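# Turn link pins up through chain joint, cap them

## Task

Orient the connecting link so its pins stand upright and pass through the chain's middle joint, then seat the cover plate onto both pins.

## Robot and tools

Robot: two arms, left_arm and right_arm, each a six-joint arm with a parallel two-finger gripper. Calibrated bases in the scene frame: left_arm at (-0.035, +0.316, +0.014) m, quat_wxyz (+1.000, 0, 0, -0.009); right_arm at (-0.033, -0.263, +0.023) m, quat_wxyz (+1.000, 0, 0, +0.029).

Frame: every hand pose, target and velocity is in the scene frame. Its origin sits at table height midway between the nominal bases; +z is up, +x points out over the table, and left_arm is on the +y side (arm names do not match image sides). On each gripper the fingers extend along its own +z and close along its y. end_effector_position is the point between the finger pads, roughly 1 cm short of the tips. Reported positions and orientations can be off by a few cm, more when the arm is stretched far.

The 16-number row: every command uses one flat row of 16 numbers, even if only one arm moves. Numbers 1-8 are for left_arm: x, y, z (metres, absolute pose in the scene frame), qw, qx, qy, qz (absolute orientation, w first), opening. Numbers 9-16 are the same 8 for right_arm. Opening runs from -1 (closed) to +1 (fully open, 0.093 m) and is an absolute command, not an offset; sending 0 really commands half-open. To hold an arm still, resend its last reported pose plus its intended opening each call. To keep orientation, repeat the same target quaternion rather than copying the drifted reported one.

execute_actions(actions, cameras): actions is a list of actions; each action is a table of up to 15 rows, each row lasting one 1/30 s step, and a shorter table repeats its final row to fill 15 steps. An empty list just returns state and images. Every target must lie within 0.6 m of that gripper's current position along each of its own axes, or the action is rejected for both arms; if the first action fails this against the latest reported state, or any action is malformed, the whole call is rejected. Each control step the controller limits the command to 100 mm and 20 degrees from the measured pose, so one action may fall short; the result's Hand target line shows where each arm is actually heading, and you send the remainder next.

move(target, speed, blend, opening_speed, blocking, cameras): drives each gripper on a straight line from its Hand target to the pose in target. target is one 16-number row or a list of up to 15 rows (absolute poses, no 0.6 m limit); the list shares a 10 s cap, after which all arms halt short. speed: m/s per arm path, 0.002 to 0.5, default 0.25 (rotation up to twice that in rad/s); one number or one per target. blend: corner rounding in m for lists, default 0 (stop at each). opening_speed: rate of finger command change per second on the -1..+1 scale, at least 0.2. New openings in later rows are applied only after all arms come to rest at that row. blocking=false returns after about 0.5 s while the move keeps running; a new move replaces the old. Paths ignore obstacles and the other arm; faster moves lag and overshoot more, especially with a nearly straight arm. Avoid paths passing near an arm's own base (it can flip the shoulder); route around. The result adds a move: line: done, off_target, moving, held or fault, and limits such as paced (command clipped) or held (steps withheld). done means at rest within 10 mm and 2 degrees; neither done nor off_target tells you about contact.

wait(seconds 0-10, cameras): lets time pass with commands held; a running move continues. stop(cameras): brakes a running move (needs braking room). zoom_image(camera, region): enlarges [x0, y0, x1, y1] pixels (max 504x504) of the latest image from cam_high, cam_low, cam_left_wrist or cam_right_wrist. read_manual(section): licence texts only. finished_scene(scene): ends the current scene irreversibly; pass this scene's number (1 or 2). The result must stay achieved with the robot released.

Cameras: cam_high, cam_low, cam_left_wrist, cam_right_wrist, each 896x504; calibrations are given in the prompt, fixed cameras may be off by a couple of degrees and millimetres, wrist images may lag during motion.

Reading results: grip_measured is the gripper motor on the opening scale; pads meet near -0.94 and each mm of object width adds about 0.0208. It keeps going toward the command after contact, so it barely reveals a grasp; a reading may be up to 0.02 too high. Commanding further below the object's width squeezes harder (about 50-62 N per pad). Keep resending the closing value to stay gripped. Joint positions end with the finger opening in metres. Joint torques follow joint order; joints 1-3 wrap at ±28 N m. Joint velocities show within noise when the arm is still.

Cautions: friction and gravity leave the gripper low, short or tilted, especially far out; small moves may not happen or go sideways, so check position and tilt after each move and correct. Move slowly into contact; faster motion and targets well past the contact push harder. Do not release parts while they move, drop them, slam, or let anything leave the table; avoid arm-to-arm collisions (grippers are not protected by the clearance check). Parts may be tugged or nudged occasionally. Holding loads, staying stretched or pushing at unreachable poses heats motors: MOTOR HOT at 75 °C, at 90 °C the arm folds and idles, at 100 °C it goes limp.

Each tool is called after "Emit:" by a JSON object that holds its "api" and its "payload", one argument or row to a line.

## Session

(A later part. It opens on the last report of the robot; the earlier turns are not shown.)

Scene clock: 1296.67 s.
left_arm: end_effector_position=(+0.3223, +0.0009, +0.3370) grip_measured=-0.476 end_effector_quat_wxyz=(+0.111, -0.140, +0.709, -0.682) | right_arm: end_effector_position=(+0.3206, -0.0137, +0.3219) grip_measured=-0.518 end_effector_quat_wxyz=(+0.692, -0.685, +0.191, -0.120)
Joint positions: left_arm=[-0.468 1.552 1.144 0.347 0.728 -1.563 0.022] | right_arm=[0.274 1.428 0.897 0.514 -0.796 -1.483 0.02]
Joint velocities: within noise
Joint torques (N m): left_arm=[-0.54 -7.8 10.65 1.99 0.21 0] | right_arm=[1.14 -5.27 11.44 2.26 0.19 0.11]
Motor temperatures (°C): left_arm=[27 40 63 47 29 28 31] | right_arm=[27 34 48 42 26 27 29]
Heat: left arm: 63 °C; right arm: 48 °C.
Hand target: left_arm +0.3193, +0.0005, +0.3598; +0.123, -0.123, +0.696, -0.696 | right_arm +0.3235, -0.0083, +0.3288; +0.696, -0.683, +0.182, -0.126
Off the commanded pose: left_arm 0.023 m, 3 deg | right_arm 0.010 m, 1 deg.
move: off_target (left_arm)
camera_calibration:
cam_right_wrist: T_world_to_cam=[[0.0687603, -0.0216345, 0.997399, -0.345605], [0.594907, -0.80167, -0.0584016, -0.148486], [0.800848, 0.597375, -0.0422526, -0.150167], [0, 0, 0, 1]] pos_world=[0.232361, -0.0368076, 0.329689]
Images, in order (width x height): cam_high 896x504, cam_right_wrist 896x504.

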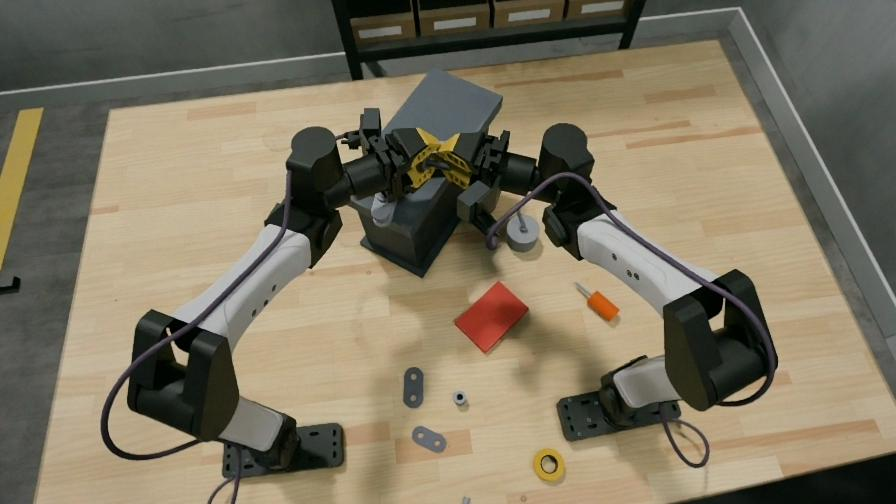

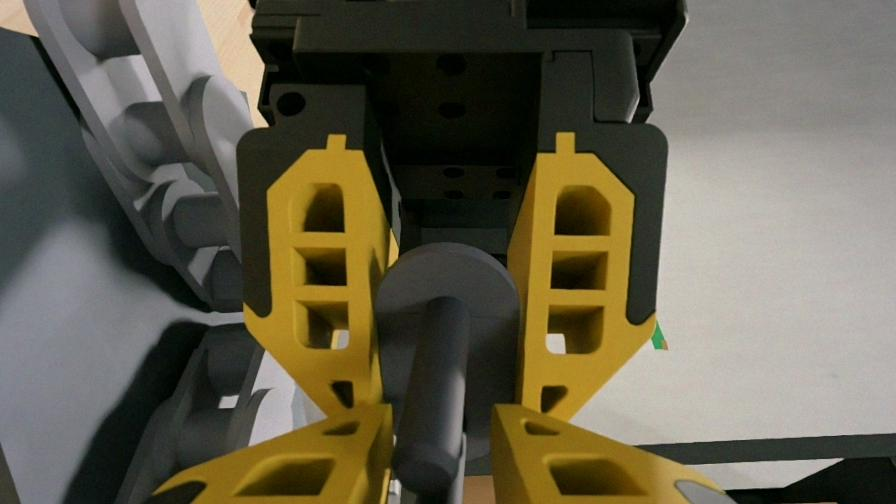

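Emit:
{"api": "move", "payload": {
  "target": [0.32,-0.0,0.36,0.1228,-0.1228,0.6964,-0.6964,-0.5,0.3228,-0.0105,0.3290,0.6955,-0.6835,0.182,-0.126,-0.95],
  "speed": 0.04,
  "opening_speed": 0.4,
  "cameras": ["cam_right_wrist"]
}}

Scene clock: 1305.07 s.
left_arm: end_effector_position=(+0.3224, +0.0009, +0.3376) grip_measured=-0.476 end_effector_quat_wxyz=(+0.109, -0.142, +0.708, -0.683) | right_arm: end_effector_position=(+0.3199, -0.0128, +0.3215) grip_measured=-0.904 end_effector_quat_wxyz=(+0.692, -0.686, +0.189, -0.120)
Joint positions: left_arm=[-0.468 1.552 1.144 0.35 0.728 -1.572 0.022] | right_arm=[0.277 1.428 0.897 0.512 -0.795 -1.488 0.002]
Joint velocities: within noise
Joint torques (N m): left_arm=[-0.58 -7.87 10.7 1.97 0.21 0.1] | right_arm=[0.57 -5.78 10.76 2.23 0.13 0.16]
Motor temperatures (°C): left_arm=[27 41 63 47 29 28 31] | right_arm=[27 34 50 43 26 27 29]
Heat: left arm: 63 °C; right arm: 50 °C.
Hand target: left_arm +0.3194, +0.0005, +0.3598; +0.123, -0.123, +0.696, -0.696 | right_arm +0.3225, -0.0106, +0.3289; +0.696, -0.684, +0.182, -0.126
Off the commanded pose: left_arm 0.023 m, 3 deg | right_arm 0.008 m, 1 deg.
move: off_target (left_arm)
camera_calibration:
cam_right_wrist: T_world_to_cam=[[0.0668185, -0.0190581, 0.997583, -0.344582], [0.596897, -0.800411, -0.0552717, -0.149035], [0.79953, 0.599148, -0.0421066, -0.149839], [0, 0, 0, 1]] pos_world=[0.231784, -0.036081, 0.329203]
Images, in order (width x height): cam_right_wrist 896x504.

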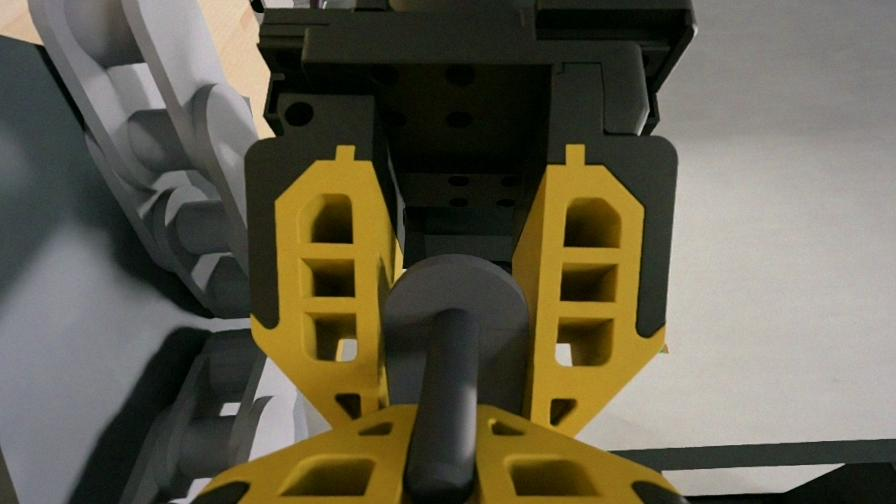

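Emit:
{"api": "move", "payload": {
  "target": [
    [0.32,-0.0,0.355,0.1228,-0.1228,0.6964,-0.6964,-0.1,0.3228,-0.0105,0.3290,0.6955,-0.6835,0.182,-0.126,-0.95]
  ],
  "speed": 0.04,
  "opening_speed": 0.4,
  "cameras": ["cam_right_wrist","cam_left_wrist"]
}}

Scene clock: 1316.47 s.
left_arm: end_effector_position=(+0.3226, +0.0008, +0.3410) grip_measured=-0.102 end_effector_quat_wxyz=(+0.114, -0.138, +0.705, -0.687) | right_arm: end_effector_position=(+0.3199, -0.0128, +0.3215) grip_measured=-0.904 end_effector_quat_wxyz=(+0.692, -0.686, +0.189, -0.120)
Joint positions: left_arm=[-0.468 1.552 1.144 0.367 0.728 -1.572 0.04] | right_arm=[0.277 1.428 0.897 0.512 -0.795 -1.488 0.002]
Joint velocities: within noise
Joint torques (N m): left_arm=[-0.57 -7.5 9.26 1.98 0.2 0.1] | right_arm=[0.17 -5.85 10.84 2.21 0.1 0.18]
Motor temperatures (°C): left_arm=[27 41 63 46 29 28 31] | right_arm=[27 34 51 44 26 27 30]
Heat: left arm: 63 °C; right arm: 51 °C.
Hand target: left_arm +0.3198, +0.0002, +0.3549; +0.123, -0.123, +0.696, -0.696 | right_arm +0.3225, -0.0106, +0.3289; +0.696, -0.684, +0.182, -0.126
Off the commanded pose: left_arm 0.014 m, 2 deg | right_arm 0.008 m, 1 deg.
move: off_target (left_arm)
camera_calibration:
cam_left_wrist: T_world_to_cam=[[0.0164371, -0.0232946, 0.999594, -0.345189], [-0.995747, 0.0902618, 0.0184773, 0.35532], [-0.0906555, -0.995646, -0.0217118, 0.11299], [0, 0, 0, 1]] pos_world=[0.369726, 0.0723856, 0.340936]
cam_right_wrist: T_world_to_cam=[[0.0668185, -0.0190581, 0.997583, -0.344582], [0.596897, -0.800411, -0.0552717, -0.149035], [0.79953, 0.599148, -0.0421066, -0.149839], [0, 0, 0, 1]] pos_world=[0.231784, -0.036081, 0.329203]
Images, in order (width x height): cam_left_wrist 896x504, cam_right_wrist 896x504.

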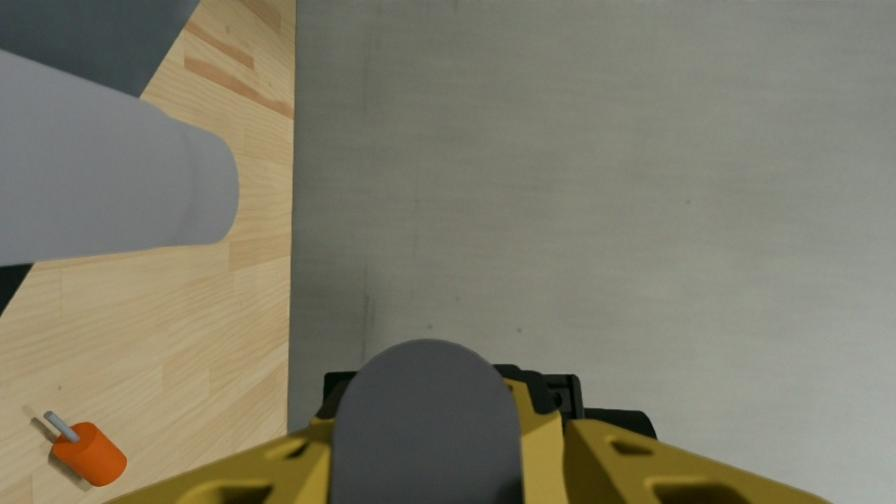

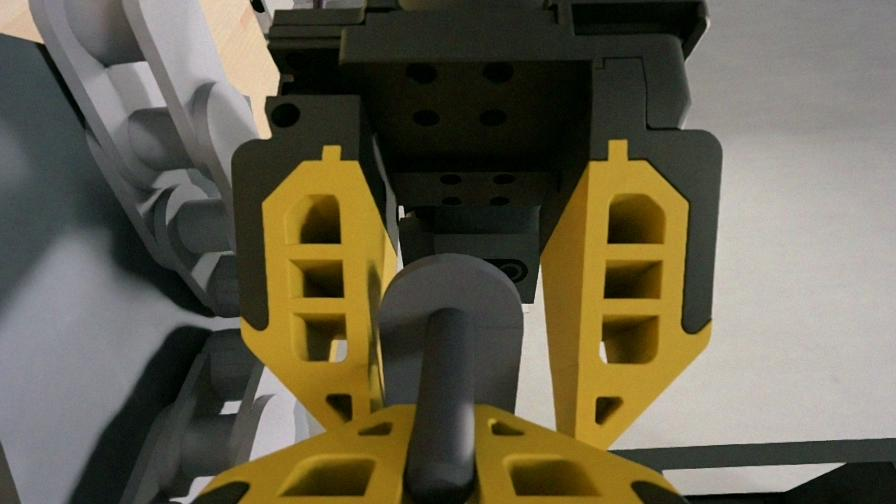

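Emit:
{"api": "move", "payload": {
  "target": [
    [0.293,0.077,0.350,0.1228,-0.1228,0.6964,-0.6964,0.1,0.3228,-0.0105,0.3290,0.6955,-0.6835,0.182,-0.126,-0.95],
    [0.22,0.17,0.33,0.12,0.12,0.79,-0.59,0.1,0.3228,-0.0105,0.3290,0.6955,-0.6835,0.182,-0.126,-0.95]
  ],
  "speed": 0.1,
  "cameras": ["cam_right_wrist","cam_left_wrist","cam_high"]
}}

Emit:
{"api": "zoom_image", "payload": {
  "camera": "cam_high",
  "region": [360, 80, 560, 240]
}}

Scene clock: 1329.70 s.
left_arm: end_effector_position=(+0.2179, +0.1680, +0.3274) grip_measured=+0.098 end_effector_quat_wxyz=(+0.118, +0.111, +0.787, -0.596) | right_arm: end_effector_position=(+0.3199, -0.0128, +0.3207) grip_measured=-0.904 end_effector_quat_wxyz=(+0.691, -0.687, +0.190, -0.119)
Joint positions: left_arm=[0.076 1.491 1.47 -1.561 1.305 0.347 0.05] | right_arm=[0.277 1.428 0.897 0.508 -0.795 -1.488 0.002]
Joint velocities: within noise
Joint torques (N m): left_arm=[0.1 -4.44 8.57 0.27 0.55 0.16] | right_arm=[0.13 -5.85 10.73 2.35 0.06 0.11]
Motor temperatures (°C): left_arm=[27 40 62 46 29 28 30] | right_arm=[27 34 51 44 26 27 30]
Heat: left arm: 62 °C; right arm: 51 °C.
Hand target: left_arm +0.2200, +0.1698, +0.3299; +0.124, +0.116, +0.790, -0.589 | right_arm +0.3225, -0.0106, +0.3289; +0.696, -0.684, +0.182, -0.126
Off the commanded pose: left_arm 0.004 m, 1 deg | right_arm 0.009 m, 1 deg.
joint sent to its limit (left arm) — joint 4 (wrist pitch), lower limit. The joint targets still meet the commanded pose.
move: done
camera_calibration:
cam_left_wrist: T_world_to_cam=[[-0.335855, -0.261675, 0.904836, -0.178118], [-0.87039, 0.453407, -0.191946, 0.216871], [-0.360032, -0.852026, -0.380038, 0.421557], [0, 0, 0, 1]] pos_world=[0.280714, 0.214238, 0.363003]
cam_right_wrist: T_world_to_cam=[[0.070771, -0.0176807, 0.997336, -0.344946], [0.596676, -0.800489, -0.0565311, -0.148601], [0.799356, 0.599087, -0.0461017, -0.14852], [0, 0, 0, 1]] pos_world=[0.231799, -0.0360758, 0.328779]
Images, in order (width x height): cam_high 896x504, cam_left_wrist 896x504, cam_right_wrist 896x504.

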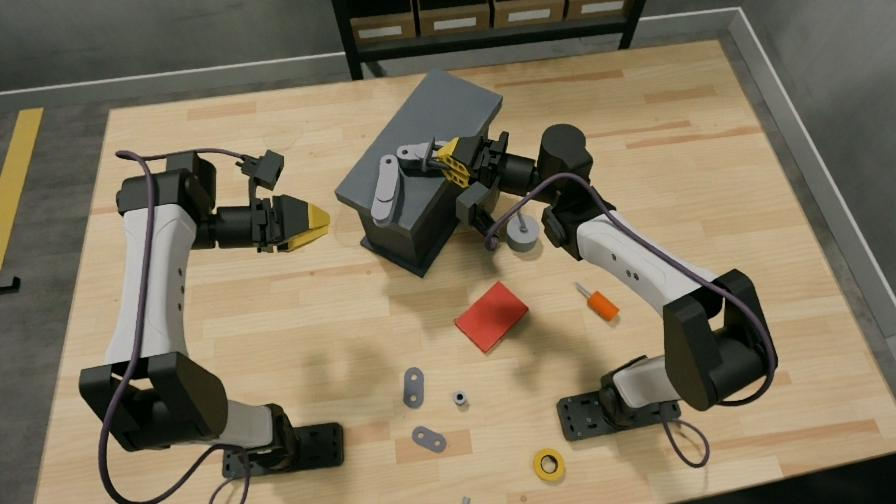

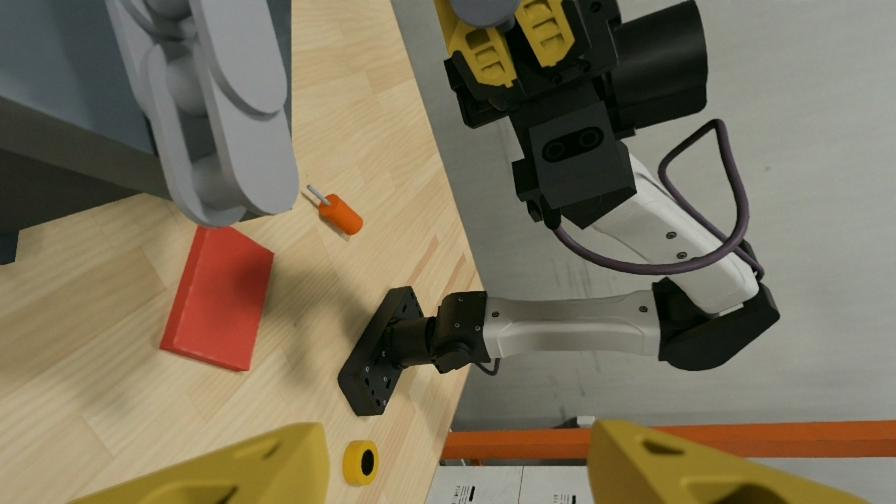

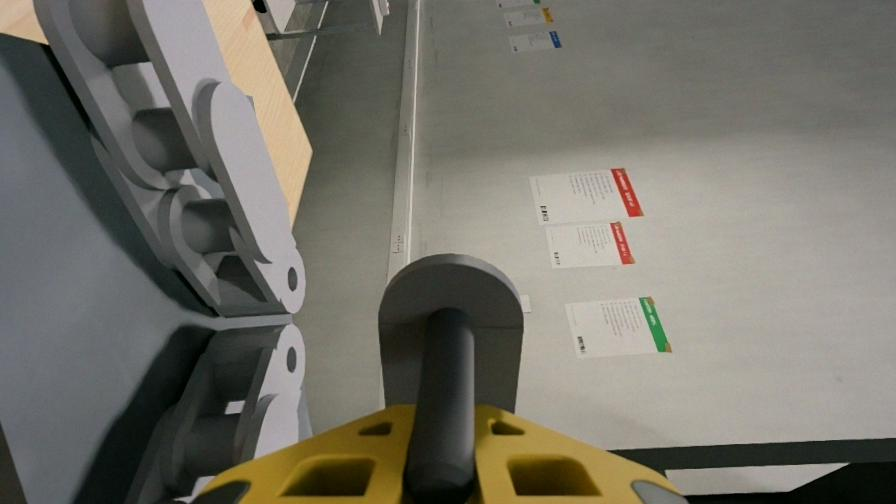

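Scaled by 2.520 from the camera's 896x504 image, which has a finer 1280x720 frame.

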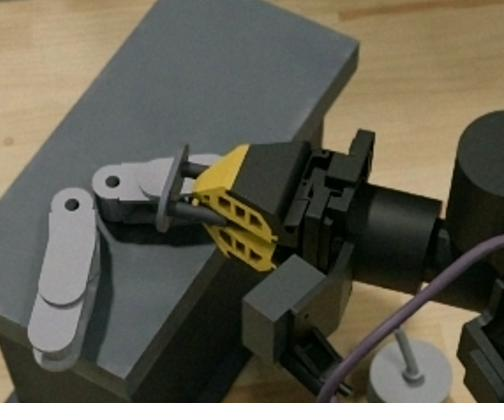

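Emit:
{"api": "move", "payload": {
  "target": [
    [0.21,0.26,0.33,0.30,0.22,0.85,-0.35,0.1,0.300,-0.040,0.345,0.6955,-0.6835,0.182,-0.126,-0.95],
    [0.20,0.33,0.30,0.408,0.2345,0.8754,-0.1094,0.1,0.265,-0.060,0.345,0.56,-0.80,0.19,-0.10,-0.95],
    [0.20,0.33,0.30,0.408,0.2345,0.8754,-0.1094,0.1,0.245,-0.02,0.32,0.3735,-0.904,0.199,-0.082,-0.95]
  ],
  "speed": 0.15,
  "blend": 0.02,
  "cameras": ["cam_right_wrist","cam_high"]
}}

Scene clock: 1358.27 s.
left_arm: end_effector_position=(+0.2002, +0.3266, +0.3006) grip_measured=+0.098 end_effector_quat_wxyz=(+0.406, +0.232, +0.875, -0.122) | right_arm: end_effector_position=(+0.2416, -0.0233, +0.3108) grip_measured=-0.904 end_effector_quat_wxyz=(-0.367, +0.905, -0.206, +0.071)
Joint positions: left_arm=[0.578 1.053 1.295 -1.324 0.76 0.881 0.05] | right_arm=[0.47 1.434 1.57 -1.046 -0.419 -2.02 0.002]
Joint velocities: within noise
Joint torques (N m): left_arm=[0.29 -2.45 6.05 1.18 0.37 0.1] | right_arm=[0.44 -5.39 10.92 1.73 -0.11 0.15]
Motor temperatures (°C): left_arm=[27 37 57 39 29 28 29] | right_arm=[27 34 51 44 26 27 31]
Heat: left arm: 57 °C; right arm: 51 °C.
Hand target: left_arm +0.2000, +0.3300, +0.3001; +0.408, +0.235, +0.875, -0.109 | right_arm +0.2448, -0.0201, +0.3199; -0.373, +0.903, -0.199, +0.082
Off the commanded pose: left_arm 0.003 m, 2 deg | right_arm 0.010 m, 2 deg.
move: done
camera_calibration:
cam_right_wrist: T_world_to_cam=[[0.29331, 0.656656, 0.694818, -0.273739], [0.676061, -0.656341, 0.334901, -0.248267], [0.675952, 0.37151, -0.636451, 0.127875], [0, 0, 0, 1]] pos_world=[0.161697, -0.0307018, 0.354729]
Images, in order (width x height): cam_high 896x504, cam_right_wrist 896x504.

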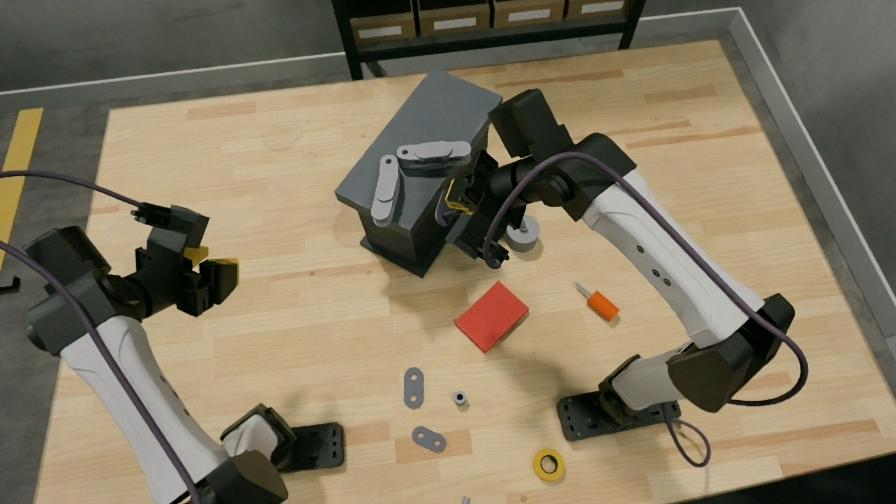

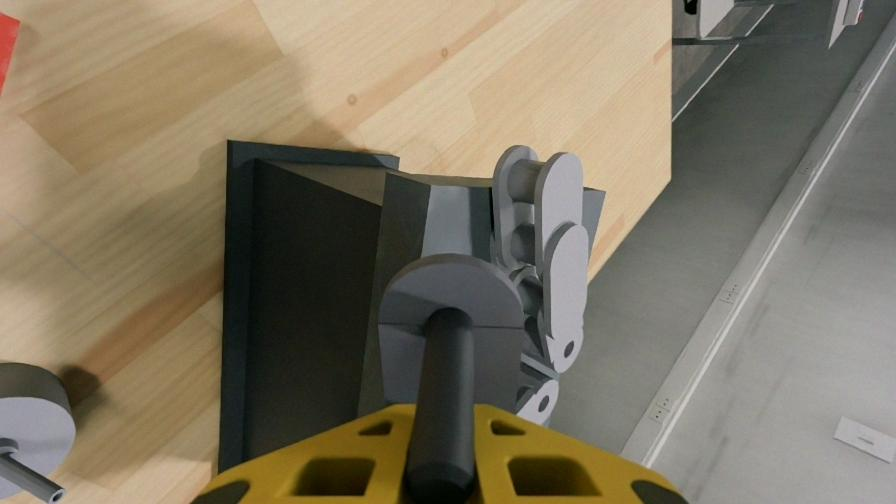

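Emit:
{"api": "move", "payload": {
  "target": [
    [0.20,0.33,0.30,0.408,0.2345,0.8754,-0.1094,0.1,0.20,0.02,0.32,0.18,-0.85,0.49,-0.04,-0.95],
    [0.20,0.33,0.30,0.408,0.2345,0.8754,-0.1094,0.1,0.19,0.09,0.24,0,-0.7071,0.7071,0,-0.95]
  ],
  "speed": 0.2,
  "blend": 0.02,
  "cameras": ["cam_right_wrist","cam_high","cam_low"]
}}

Scene clock: 1377.03 s.
left_arm: end_effector_position=(+0.2003, +0.3266, +0.3005) grip_measured=+0.098 end_effector_quat_wxyz=(+0.406, +0.232, +0.875, -0.122) | right_arm: end_effector_position=(+0.1907, +0.0838, +0.2348) grip_measured=-0.903 end_effector_quat_wxyz=(-0.085, +0.706, -0.703, -0.012)
Joint positions: left_arm=[0.578 1.053 1.295 -1.324 0.76 0.881 0.05] | right_arm=[0.944 2.049 2.23 -1.58 0.012 -0.572 0.002]
Joint velocities: within noise
Joint torques (N m): left_arm=[0.28 -2.44 6.05 1.17 0.38 0.09] | right_arm=[0.4 -10.07 9.87 0.77 -0.05 0.18]
Motor temperatures (°C): left_arm=[27 35 56 39 29 28 29] | right_arm=[27 35 51 41 26 27 31]
Heat: left arm: 56 °C; right arm: 51 °C.
Hand target: left_arm +0.2000, +0.3300, +0.3000; +0.408, +0.234, +0.876, -0.110 | right_arm +0.1898, +0.0896, +0.2394; -0.093, +0.705, -0.703, -0.020
Off the commanded pose: left_arm 0.003 m, 2 deg | right_arm 0.008 m, 10 deg.
joint sent to its limit (right arm) — joint 4 (wrist pitch), lower limit. The joint targets are off in orientation, not in position.
move: off_target (right_arm)
camera_calibration:
cam_right_wrist: T_world_to_cam=[[0.993835, 0.0239024, 0.108258, -0.219217], [-0.0148662, -0.938932, 0.343783, 0.035258], [0.109864, -0.343273, -0.932788, 0.311608], [0, 0, 0, 1]] pos_world=[0.184155, 0.145311, 0.302275]
Images, in order (width x height): cam_high 896x504, cam_low 896x504, cam_right_wrist 896x504.

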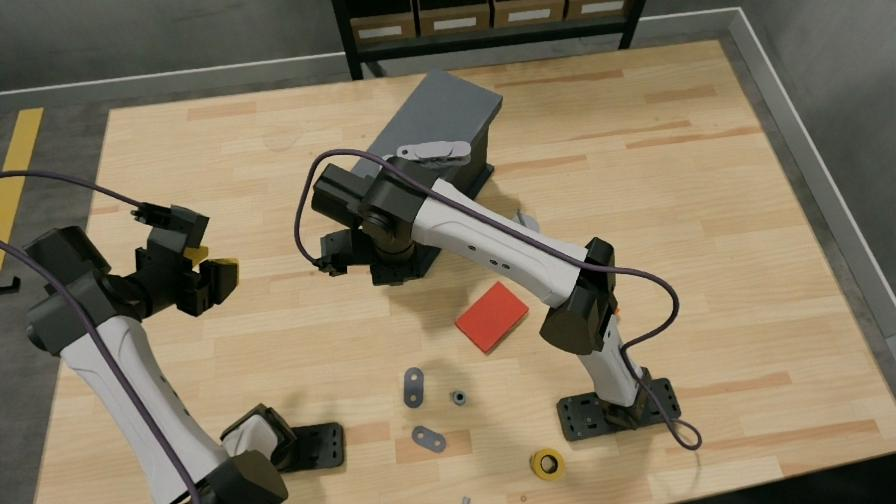

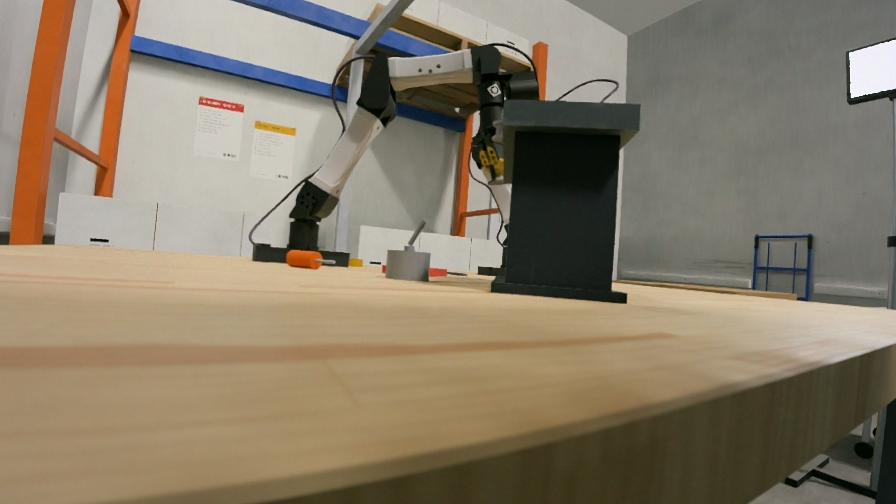

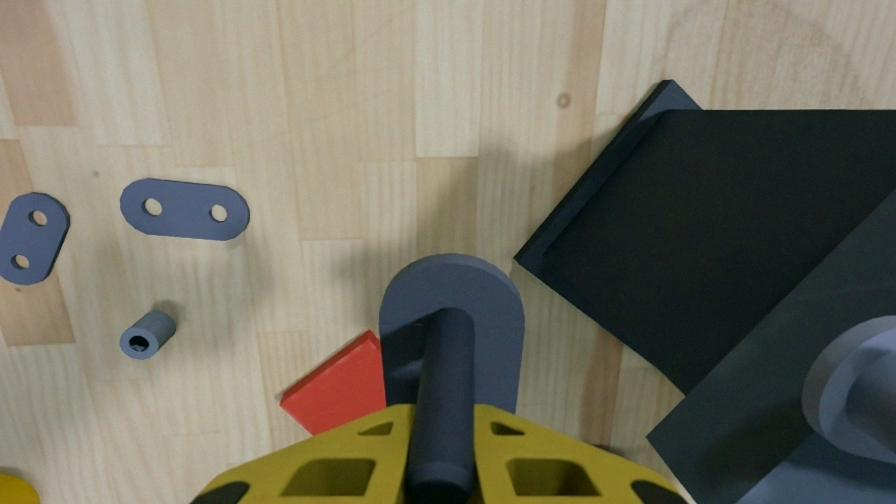

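Emit:
{"api": "move", "payload": {
  "target": [
    [0.20,0.33,0.30,0.408,0.2345,0.8754,-0.1094,0.1,0.18,0.135,0.14,0,-0.7071,0.7071,0,-0.95],
    [0.20,0.33,0.30,0.408,0.2345,0.8754,-0.1094,0.1,0.18,0.14,0.07,0,-0.7071,0.7071,0,-0.95]
  ],
  "speed": [0.15,0.08],
  "cameras": ["cam_right_wrist","cam_high","cam_left_wrist"]
}}

Scene clock: 1402.30 s.
left_arm: end_effector_position=(+0.2003, +0.3266, +0.3005) grip_measured=+0.098 end_effector_quat_wxyz=(+0.406, +0.232, +0.875, -0.122) | right_arm: end_effector_position=(+0.1855, +0.1378, +0.0734) grip_measured=-0.903 end_effector_quat_wxyz=(-0.003, +0.706, -0.708, +0.003)
Joint positions: left_arm=[0.578 1.053 1.295 -1.324 0.76 0.881 0.05] | right_arm=[1.016 2.341 2.062 -1.288 0.008 -0.493 0.002]
Joint velocities: within noise
Joint torques (N m): left_arm=[0.27 -2.5 6.09 1.18 0.39 0.08] | right_arm=[0.94 -13.05 6.17 0.45 -0.04 0.22]
Motor temperatures (°C): left_arm=[27 34 54 39 29 28 29] | right_arm=[27 42 48 39 26 27 32]
Heat: left arm: 54 °C; right arm: 48 °C.
Hand target: left_arm +0.2000, +0.3300, +0.3000; +0.408, +0.234, +0.876, -0.110 | right_arm +0.1799, +0.1400, +0.0701; +0.000, +0.707, -0.707, +0.000
Off the commanded pose: left_arm 0.003 m, 2 deg | right_arm 0.007 m, 1 deg.
move: done
camera_calibration:
cam_left_wrist: T_world_to_cam=[[-0.520405, -0.853854, 0.0105922, 0.380919], [-0.779023, 0.469644, -0.415401, 0.167991], [0.349717, -0.224428, -0.909577, 0.352176], [0, 0, 0, 1]] pos_world=[0.205939, 0.325391, 0.38608]
cam_right_wrist: T_world_to_cam=[[0.999604, 0.0256886, 0.0115027, -0.192023], [0.0172737, -0.88256, 0.469883, 0.118401], [0.0222225, -0.469498, -0.882654, 0.210111], [0, 0, 0, 1]] pos_world=[0.185233, 0.208075, 0.13203]
Images, in order (width x height): cam_high 896x504, cam_left_wrist 896x504, cam_right_wrist 896x504.

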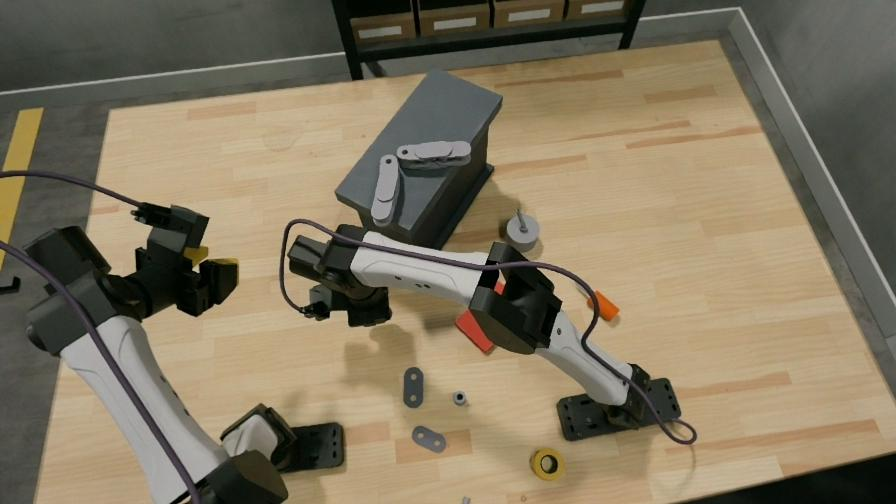

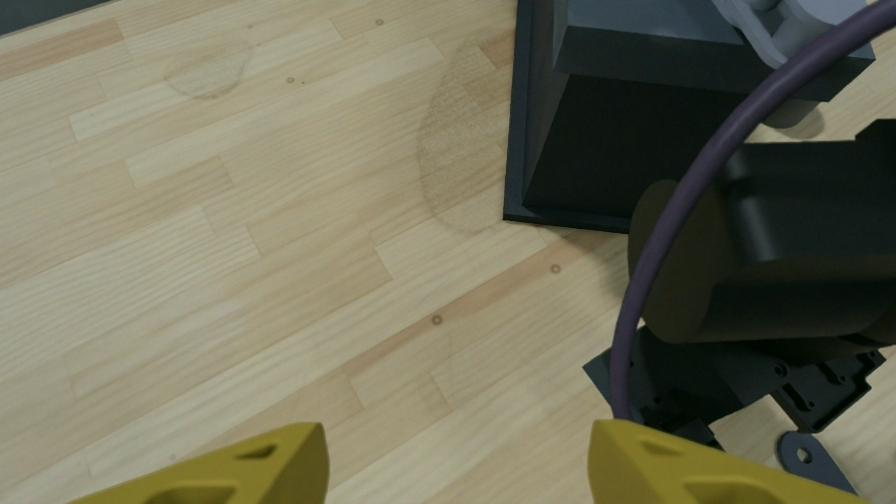

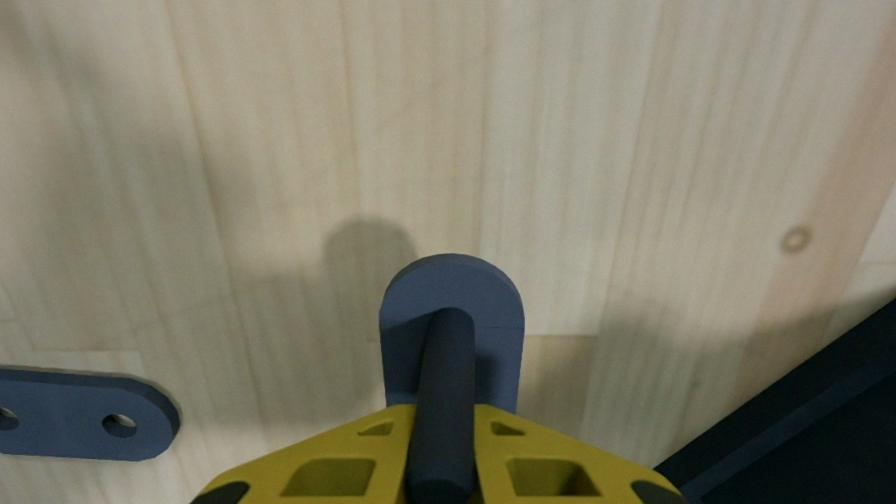

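Emit:
{"api": "move", "payload": {
  "target": [0.20,0.33,0.30,0.408,0.2345,0.8754,-0.1094,0.1,0.175,0.142,0.038,0,-0.7071,0.7071,0,-0.95],
  "speed": 0.04,
  "cameras": ["cam_right_wrist"]
}}

Scene clock: 1411.27 s.
left_arm: end_effector_position=(+0.2003, +0.3266, +0.3005) grip_measured=+0.098 end_effector_quat_wxyz=(+0.406, +0.232, +0.875, -0.122) | right_arm: end_effector_position=(+0.1801, +0.1418, +0.0474) grip_measured=-0.903 end_effector_quat_wxyz=(-0.010, +0.707, -0.707, +0.001)
Joint positions: left_arm=[0.578 1.053 1.295 -1.324 0.76 0.881 0.05] | right_arm=[1.031 2.341 1.959 -1.17 0.008 -0.482 0.002]
Joint velocities: within noise
Joint torques (N m): left_arm=[0.28 -2.48 6.05 1.16 0.38 0.09] | right_arm=[0.49 -11.92 6.17 0.47 -0.04 0.18]
Motor temperatures (°C): left_arm=[27 34 54 38 29 28 29] | right_arm=[27 45 47 38 26 27 32]
Heat: left arm: 54 °C; right arm: 47 °C.
Hand target: left_arm +0.2000, +0.3300, +0.3000; +0.408, +0.234, +0.876, -0.110 | right_arm +0.1749, +0.1419, +0.0382; +0.000, +0.707, -0.707, +0.000
Off the commanded pose: left_arm 0.003 m, 2 deg | right_arm 0.011 m, 1 deg.
move: off_target (right_arm)
camera_calibration:
cam_right_wrist: T_world_to_cam=[[0.999437, 0.0281762, 0.0182157, -0.187078], [0.0166726, -0.888215, 0.459126, 0.135606], [0.0291158, -0.458564, -0.888184, 0.18669], [0, 0, 0, 1]] pos_world=[0.179276, 0.211328, 0.106962]
Images, in order (width x height): cam_right_wrist 896x504.

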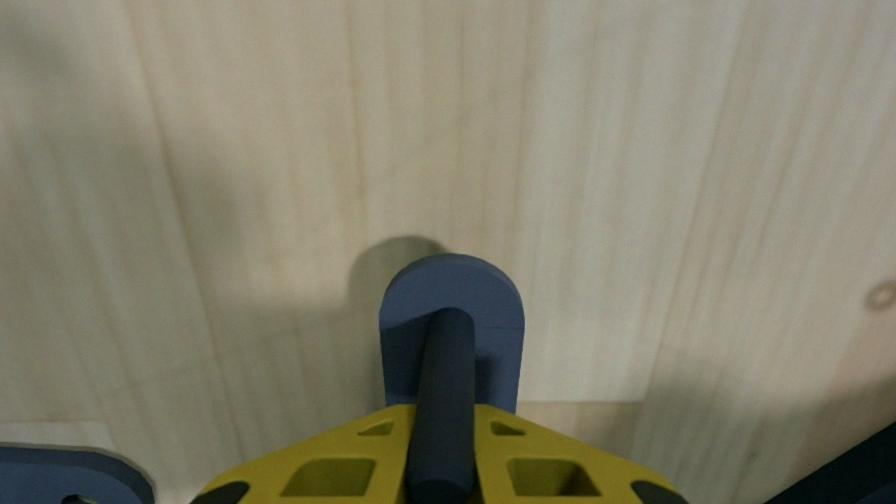

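Emit:
{"api": "move", "payload": {
  "target": [0.20,0.33,0.30,0.408,0.2345,0.8754,-0.1094,0.1,0.175,0.142,0.028,0,-0.7071,0.7071,0,-0.95],
  "speed": 0.03,
  "cameras": ["cam_right_wrist"]
}}

Emit:
{"api": "move", "payload": {
  "target": [0.20,0.33,0.30,0.408,0.2345,0.8754,-0.1094,0.1,0.175,0.142,0.021,0,-0.7071,0.7071,0,-0.95],
  "speed": 0.03,
  "cameras": ["cam_right_wrist"]
}}

Scene clock: 1423.93 s.
left_arm: end_effector_position=(+0.2003, +0.3266, +0.3005) grip_measured=+0.098 end_effector_quat_wxyz=(+0.406, +0.232, +0.875, -0.122) | right_arm: end_effector_position=(+0.1801, +0.1419, +0.0369) grip_measured=-0.903 end_effector_quat_wxyz=(-0.009, +0.707, -0.707, +0.002)
Joint positions: left_arm=[0.578 1.053 1.295 -1.324 0.76 0.881 0.05] | right_arm=[1.031 2.351 1.933 -1.136 0.008 -0.481 0.002]
Joint velocities: within noise
Joint torques (N m): left_arm=[0.24 -2.45 6.05 1.16 0.4 0.11] | right_arm=[0.36 -12.18 6.19 0.42 -0.03 0.23]
Motor temperatures (°C): left_arm=[27 34 53 38 29 28 28] | right_arm=[27 48 47 38 26 27 32]
Heat: left arm: 53 °C; right arm: 48 °C.
Hand target: left_arm +0.2000, +0.3300, +0.3000; +0.408, +0.234, +0.876, -0.110 | right_arm +0.1749, +0.1419, +0.0281; +0.000, +0.707, -0.707, +0.000
Off the commanded pose: left_arm 0.003 m, 2 deg | right_arm 0.010 m, 1 deg.
move: done
camera_calibration:
cam_right_wrist: T_world_to_cam=[[0.999457, 0.027813, 0.0176533, -0.186871], [0.0165795, -0.887758, 0.460013, 0.140433], [0.0284662, -0.45947, -0.887737, 0.17763], [0, 0, 0, 1]] pos_world=[0.179385, 0.211484, 0.0963869]
Images, in order (width x height): cam_right_wrist 896x504.

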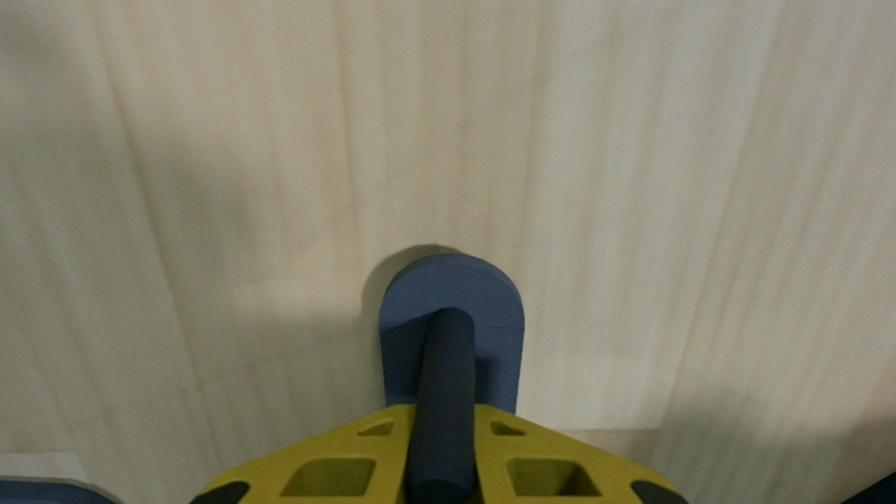

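Scene clock: 1424.63 s.
left_arm: end_effector_position=(+0.2003, +0.3266, +0.3005) grip_measured=+0.098 end_effector_quat_wxyz=(+0.406, +0.232, +0.875, -0.122) | right_arm: end_effector_position=(+0.1801, +0.1418, +0.0333) grip_measured=-0.903 end_effector_quat_wxyz=(-0.009, +0.707, -0.707, +0.001)
Joint positions: left_arm=[0.578 1.053 1.295 -1.324 0.76 0.881 0.05] | right_arm=[1.031 2.353 1.921 -1.122 0.008 -0.481 0.002]
Joint velocities: within noise
Joint torques (N m): left_arm=[0.29 -2.44 6.02 1.17 0.36 0.11] | right_arm=[0.38 -11.7 5.65 0.55 -0.02 0.18]
Motor temperatures (°C): left_arm=[27 34 53 38 29 28 28] | right_arm=[27 48 47 38 26 27 32]
Heat: left arm: 53 °C; right arm: 48 °C.
Hand target: left_arm +0.2000, +0.3300, +0.3000; +0.408, +0.234, +0.876, -0.110 | right_arm +0.1748, +0.1417, +0.0212; +0.000, +0.707, -0.707, +0.000
Off the commanded pose: left_arm 0.003 m, 2 deg | right_arm 0.013 m, 1 deg.
move: off_target (right_arm)
camera_calibration:
cam_right_wrist: T_world_to_cam=[[0.999451, 0.027801, 0.0180254, -0.186735], [0.016417, -0.888068, 0.459418, 0.142093], [0.02878, -0.45887, -0.888037, 0.174162], [0, 0, 0, 1]] pos_world=[0.179287, 0.211297, 0.092748]
Images, in order (width x height): cam_right_wrist 896x504.

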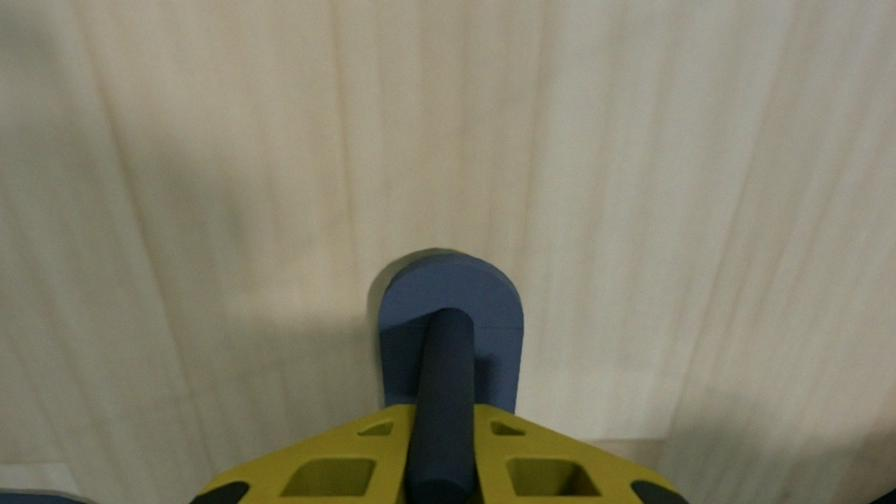

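Emit:
{"api": "move", "payload": {
  "target": [0.20,0.33,0.30,0.408,0.2345,0.8754,-0.1094,0.1,0.175,0.142,0.015,0,-0.7071,0.7071,0,-0.95],
  "speed": 0.03,
  "cameras": ["cam_right_wrist"]
}}

Scene clock: 1430.23 s.
left_arm: end_effector_position=(+0.2003, +0.3266, +0.3005) grip_measured=+0.098 end_effector_quat_wxyz=(+0.406, +0.232, +0.875, -0.122) | right_arm: end_effector_position=(+0.1805, +0.1427, +0.0315) grip_measured=-0.903 end_effector_quat_wxyz=(-0.012, +0.707, -0.707, +0.001)
Joint positions: left_arm=[0.578 1.053 1.295 -1.324 0.76 0.881 0.05] | right_arm=[1.031 2.353 1.914 -1.109 0.008 -0.481 0.002]
Joint velocities: within noise
Joint torques (N m): left_arm=[0.27 -2.48 5.98 1.17 0.38 0.08] | right_arm=[0.55 -11.25 4.85 0.65 0.01 0.17]
Motor temperatures (°C): left_arm=[27 34 53 38 29 28 28] | right_arm=[27 48 46 37 26 27 32]
Heat: left arm: 53 °C; right arm: 48 °C.
Hand target: left_arm +0.2000, +0.3300, +0.3000; +0.408, +0.234, +0.876, -0.110 | right_arm +0.1748, +0.1415, +0.0154; +0.000, +0.707, -0.707, +0.000
Off the commanded pose: left_arm 0.003 m, 2 deg | right_arm 0.017 m, 1 deg.
move: off_target (right_arm)
camera_calibration:
cam_right_wrist: T_world_to_cam=[[0.999399, 0.0277025, 0.0208154, -0.187271], [0.0152051, -0.890387, 0.454951, 0.144399], [0.031137, -0.454361, -0.890273, 0.172001], [0, 0, 0, 1]] pos_world=[0.179607, 0.21191, 0.0913318]
Images, in order (width x height): cam_right_wrist 896x504.

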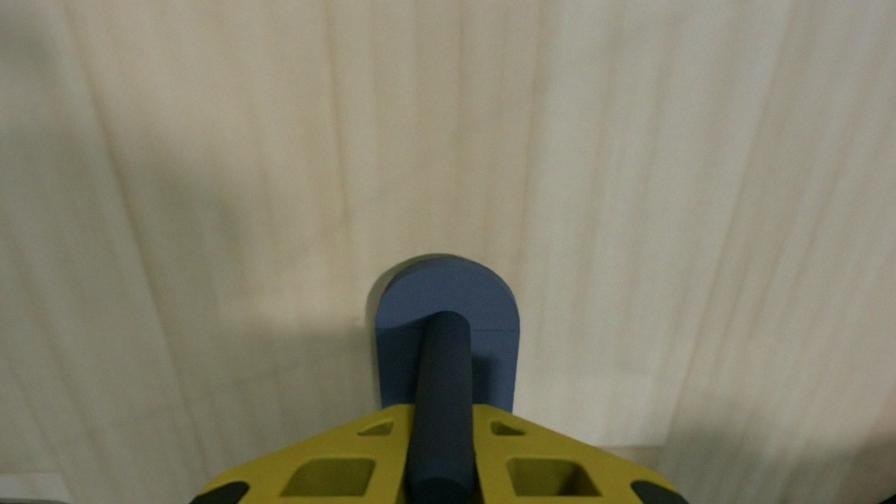

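Emit:
{"api": "move", "payload": {
  "target": [0.20,0.33,0.30,0.408,0.2345,0.8754,-0.1094,0.1,0.176,0.142,0.0185,0,-0.7071,0.7071,0,-0.45],
  "speed": 0.02,
  "opening_speed": 0.3,
  "cameras": ["cam_right_wrist"]
}}

Scene clock: 1438.97 s.
left_arm: end_effector_position=(+0.2003, +0.3266, +0.3005) grip_measured=+0.098 end_effector_quat_wxyz=(+0.406, +0.233, +0.875, -0.122) | right_arm: end_effector_position=(+0.1809, +0.1435, +0.0295) grip_measured=-0.452 end_effector_quat_wxyz=(-0.013, +0.707, -0.707, +0.000)
Joint positions: left_arm=[0.578 1.053 1.295 -1.324 0.76 0.882 0.05] | right_arm=[1.031 2.357 1.914 -1.103 0.008 -0.481 0.023]
Joint velocities: within noise
Joint torques (N m): left_arm=[0.31 -2.45 6.08 1.17 0.39 0.1] | right_arm=[0.51 -11.62 6.13 0.43 -0.03 0.17]
Motor temperatures (°C): left_arm=[27 34 53 38 29 28 28] | right_arm=[27 49 46 37 26 27 32]
Heat: left arm: 53 °C; right arm: 49 °C.
Hand target: left_arm +0.2000, +0.3300, +0.3000; +0.408, +0.235, +0.875, -0.110 | right_arm +0.1759, +0.1418, +0.0187; +0.000, +0.707, -0.707, +0.000
Off the commanded pose: left_arm 0.003 m, 2 deg | right_arm 0.012 m, 1 deg.
move: off_target (right_arm)
camera_calibration:
cam_right_wrist: T_world_to_cam=[[0.999388, 0.0276811, 0.0213733, -0.187681], [0.0149641, -0.890848, 0.454055, 0.146141], [0.0316091, -0.453458, -0.890717, 0.170389], [0, 0, 0, 1]] pos_world=[0.179993, 0.212649, 0.0894232]
Images, in order (width x height): cam_right_wrist 896x504.

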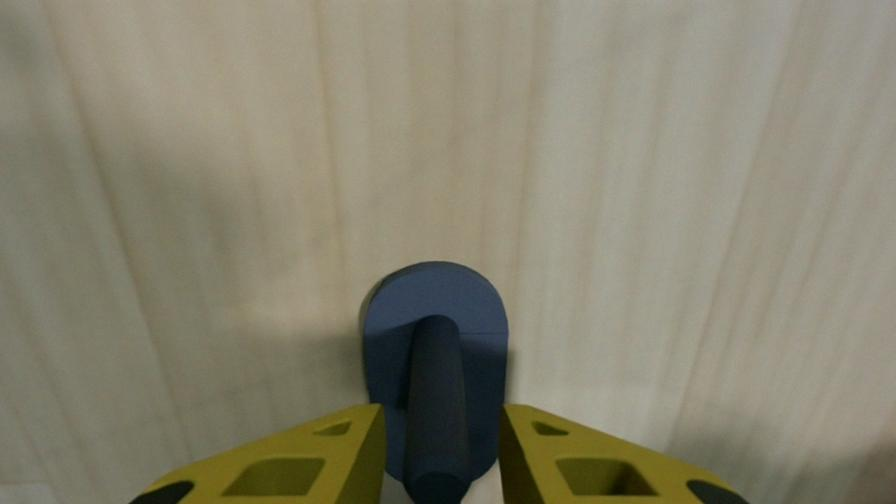

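Emit:
{"api": "move", "payload": {
  "target": [
    [0.20,0.33,0.30,0.408,0.2345,0.8754,-0.1094,0.1,0.175,0.142,0.07,0,-0.7071,0.7071,0,-0.35],
    [0.20,0.33,0.30,0.408,0.2345,0.8754,-0.1094,0.1,0.175,0.12,0.16,0,-0.7071,0.7071,0,-0.3]
  ],
  "speed": [0.04,0.1],
  "cameras": ["cam_right_wrist","cam_high","cam_low"]
}}

Emit:
{"api": "zoom_image", "payload": {
  "camera": "cam_low",
  "region": [450, 220, 560, 300]
}}

Scene clock: 1447.97 s.
left_arm: end_effector_position=(+0.2003, +0.3266, +0.3005) grip_measured=+0.098 end_effector_quat_wxyz=(+0.406, +0.233, +0.875, -0.122) | right_arm: end_effector_position=(+0.1731, +0.1195, +0.1416) grip_measured=-0.302 end_effector_quat_wxyz=(+0.016, +0.707, -0.707, +0.009)
Joint positions: left_arm=[0.578 1.053 1.295 -1.324 0.76 0.882 0.05] | right_arm=[1.021 2.305 2.271 -1.573 0.008 -0.491 0.031]
Joint velocities: within noise
Joint torques (N m): left_arm=[0.28 -2.47 6.09 1.16 0.39 0.09] | right_arm=[-0.75 -15.72 8.77 0.11 0 0.05]
Motor temperatures (°C): left_arm=[27 34 53 37 29 28 28] | right_arm=[27 51 46 37 26 27 31]
Heat: left arm: 53 °C; right arm: 51 °C.
Hand target: left_arm +0.2000, +0.3300, +0.3000; +0.408, +0.235, +0.875, -0.110 | right_arm +0.1748, +0.1196, +0.1595; -0.003, +0.707, -0.707, -0.001
Off the commanded pose: left_arm 0.003 m, 2 deg | right_arm 0.018 m, 2 deg.
joint sent to its limit (right arm) — joint 4 (wrist pitch), lower limit. The joint targets still meet the commanded pose.
move: off_target (right_arm); target 2's new opening was sent with right_arm's hand 0.018 m and 2 deg from that target
camera_calibration:
cam_right_wrist: T_world_to_cam=[[0.99956, 0.0284099, -0.00857466, -0.17745], [0.0288856, -0.865218, 0.500564, 0.0619437], [0.00680203, -0.500591, -0.865657, 0.266024], [0, 0, 0, 1]] pos_world=[0.173774, 0.191806, 0.197758]
Images, in order (width x height): cam_high 896x504, cam_low 896x504, cam_right_wrist 896x504.

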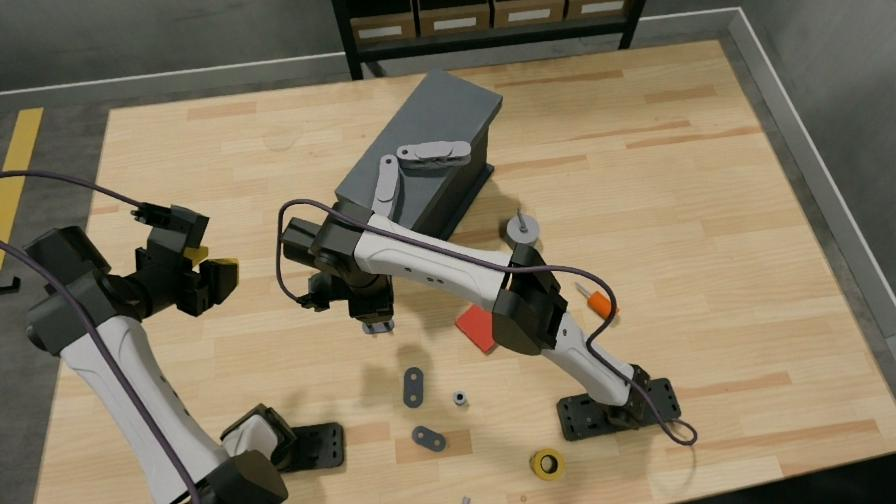

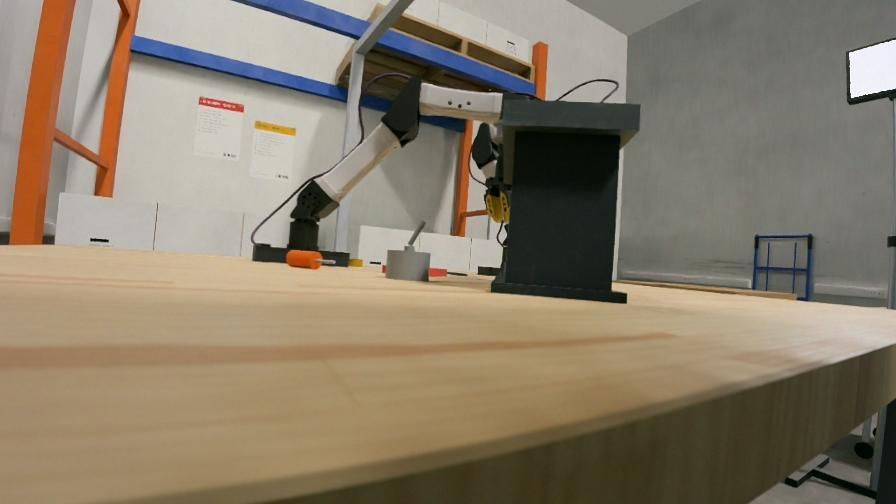

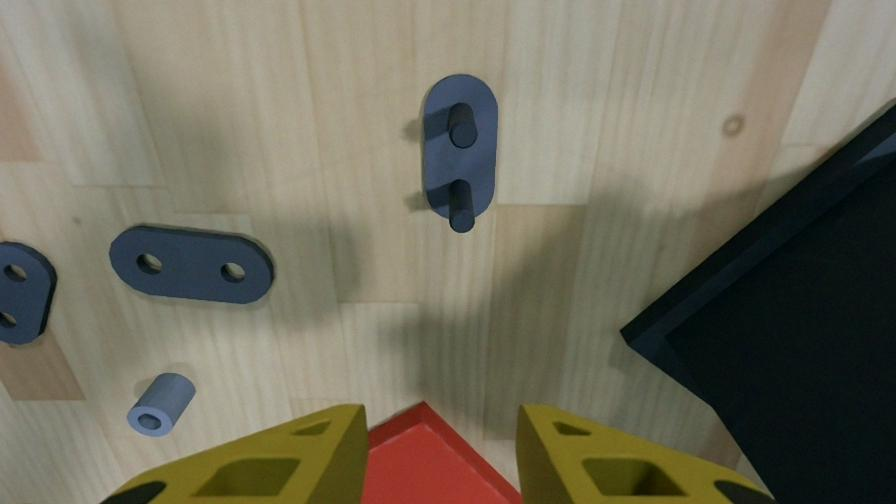

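Scaled by 4.582 from the camera's 896x504 image, which has a finer 1280x720 frame.

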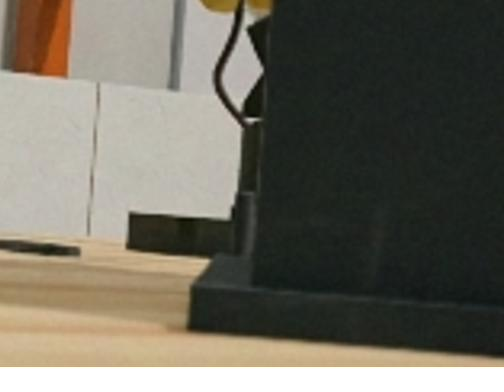

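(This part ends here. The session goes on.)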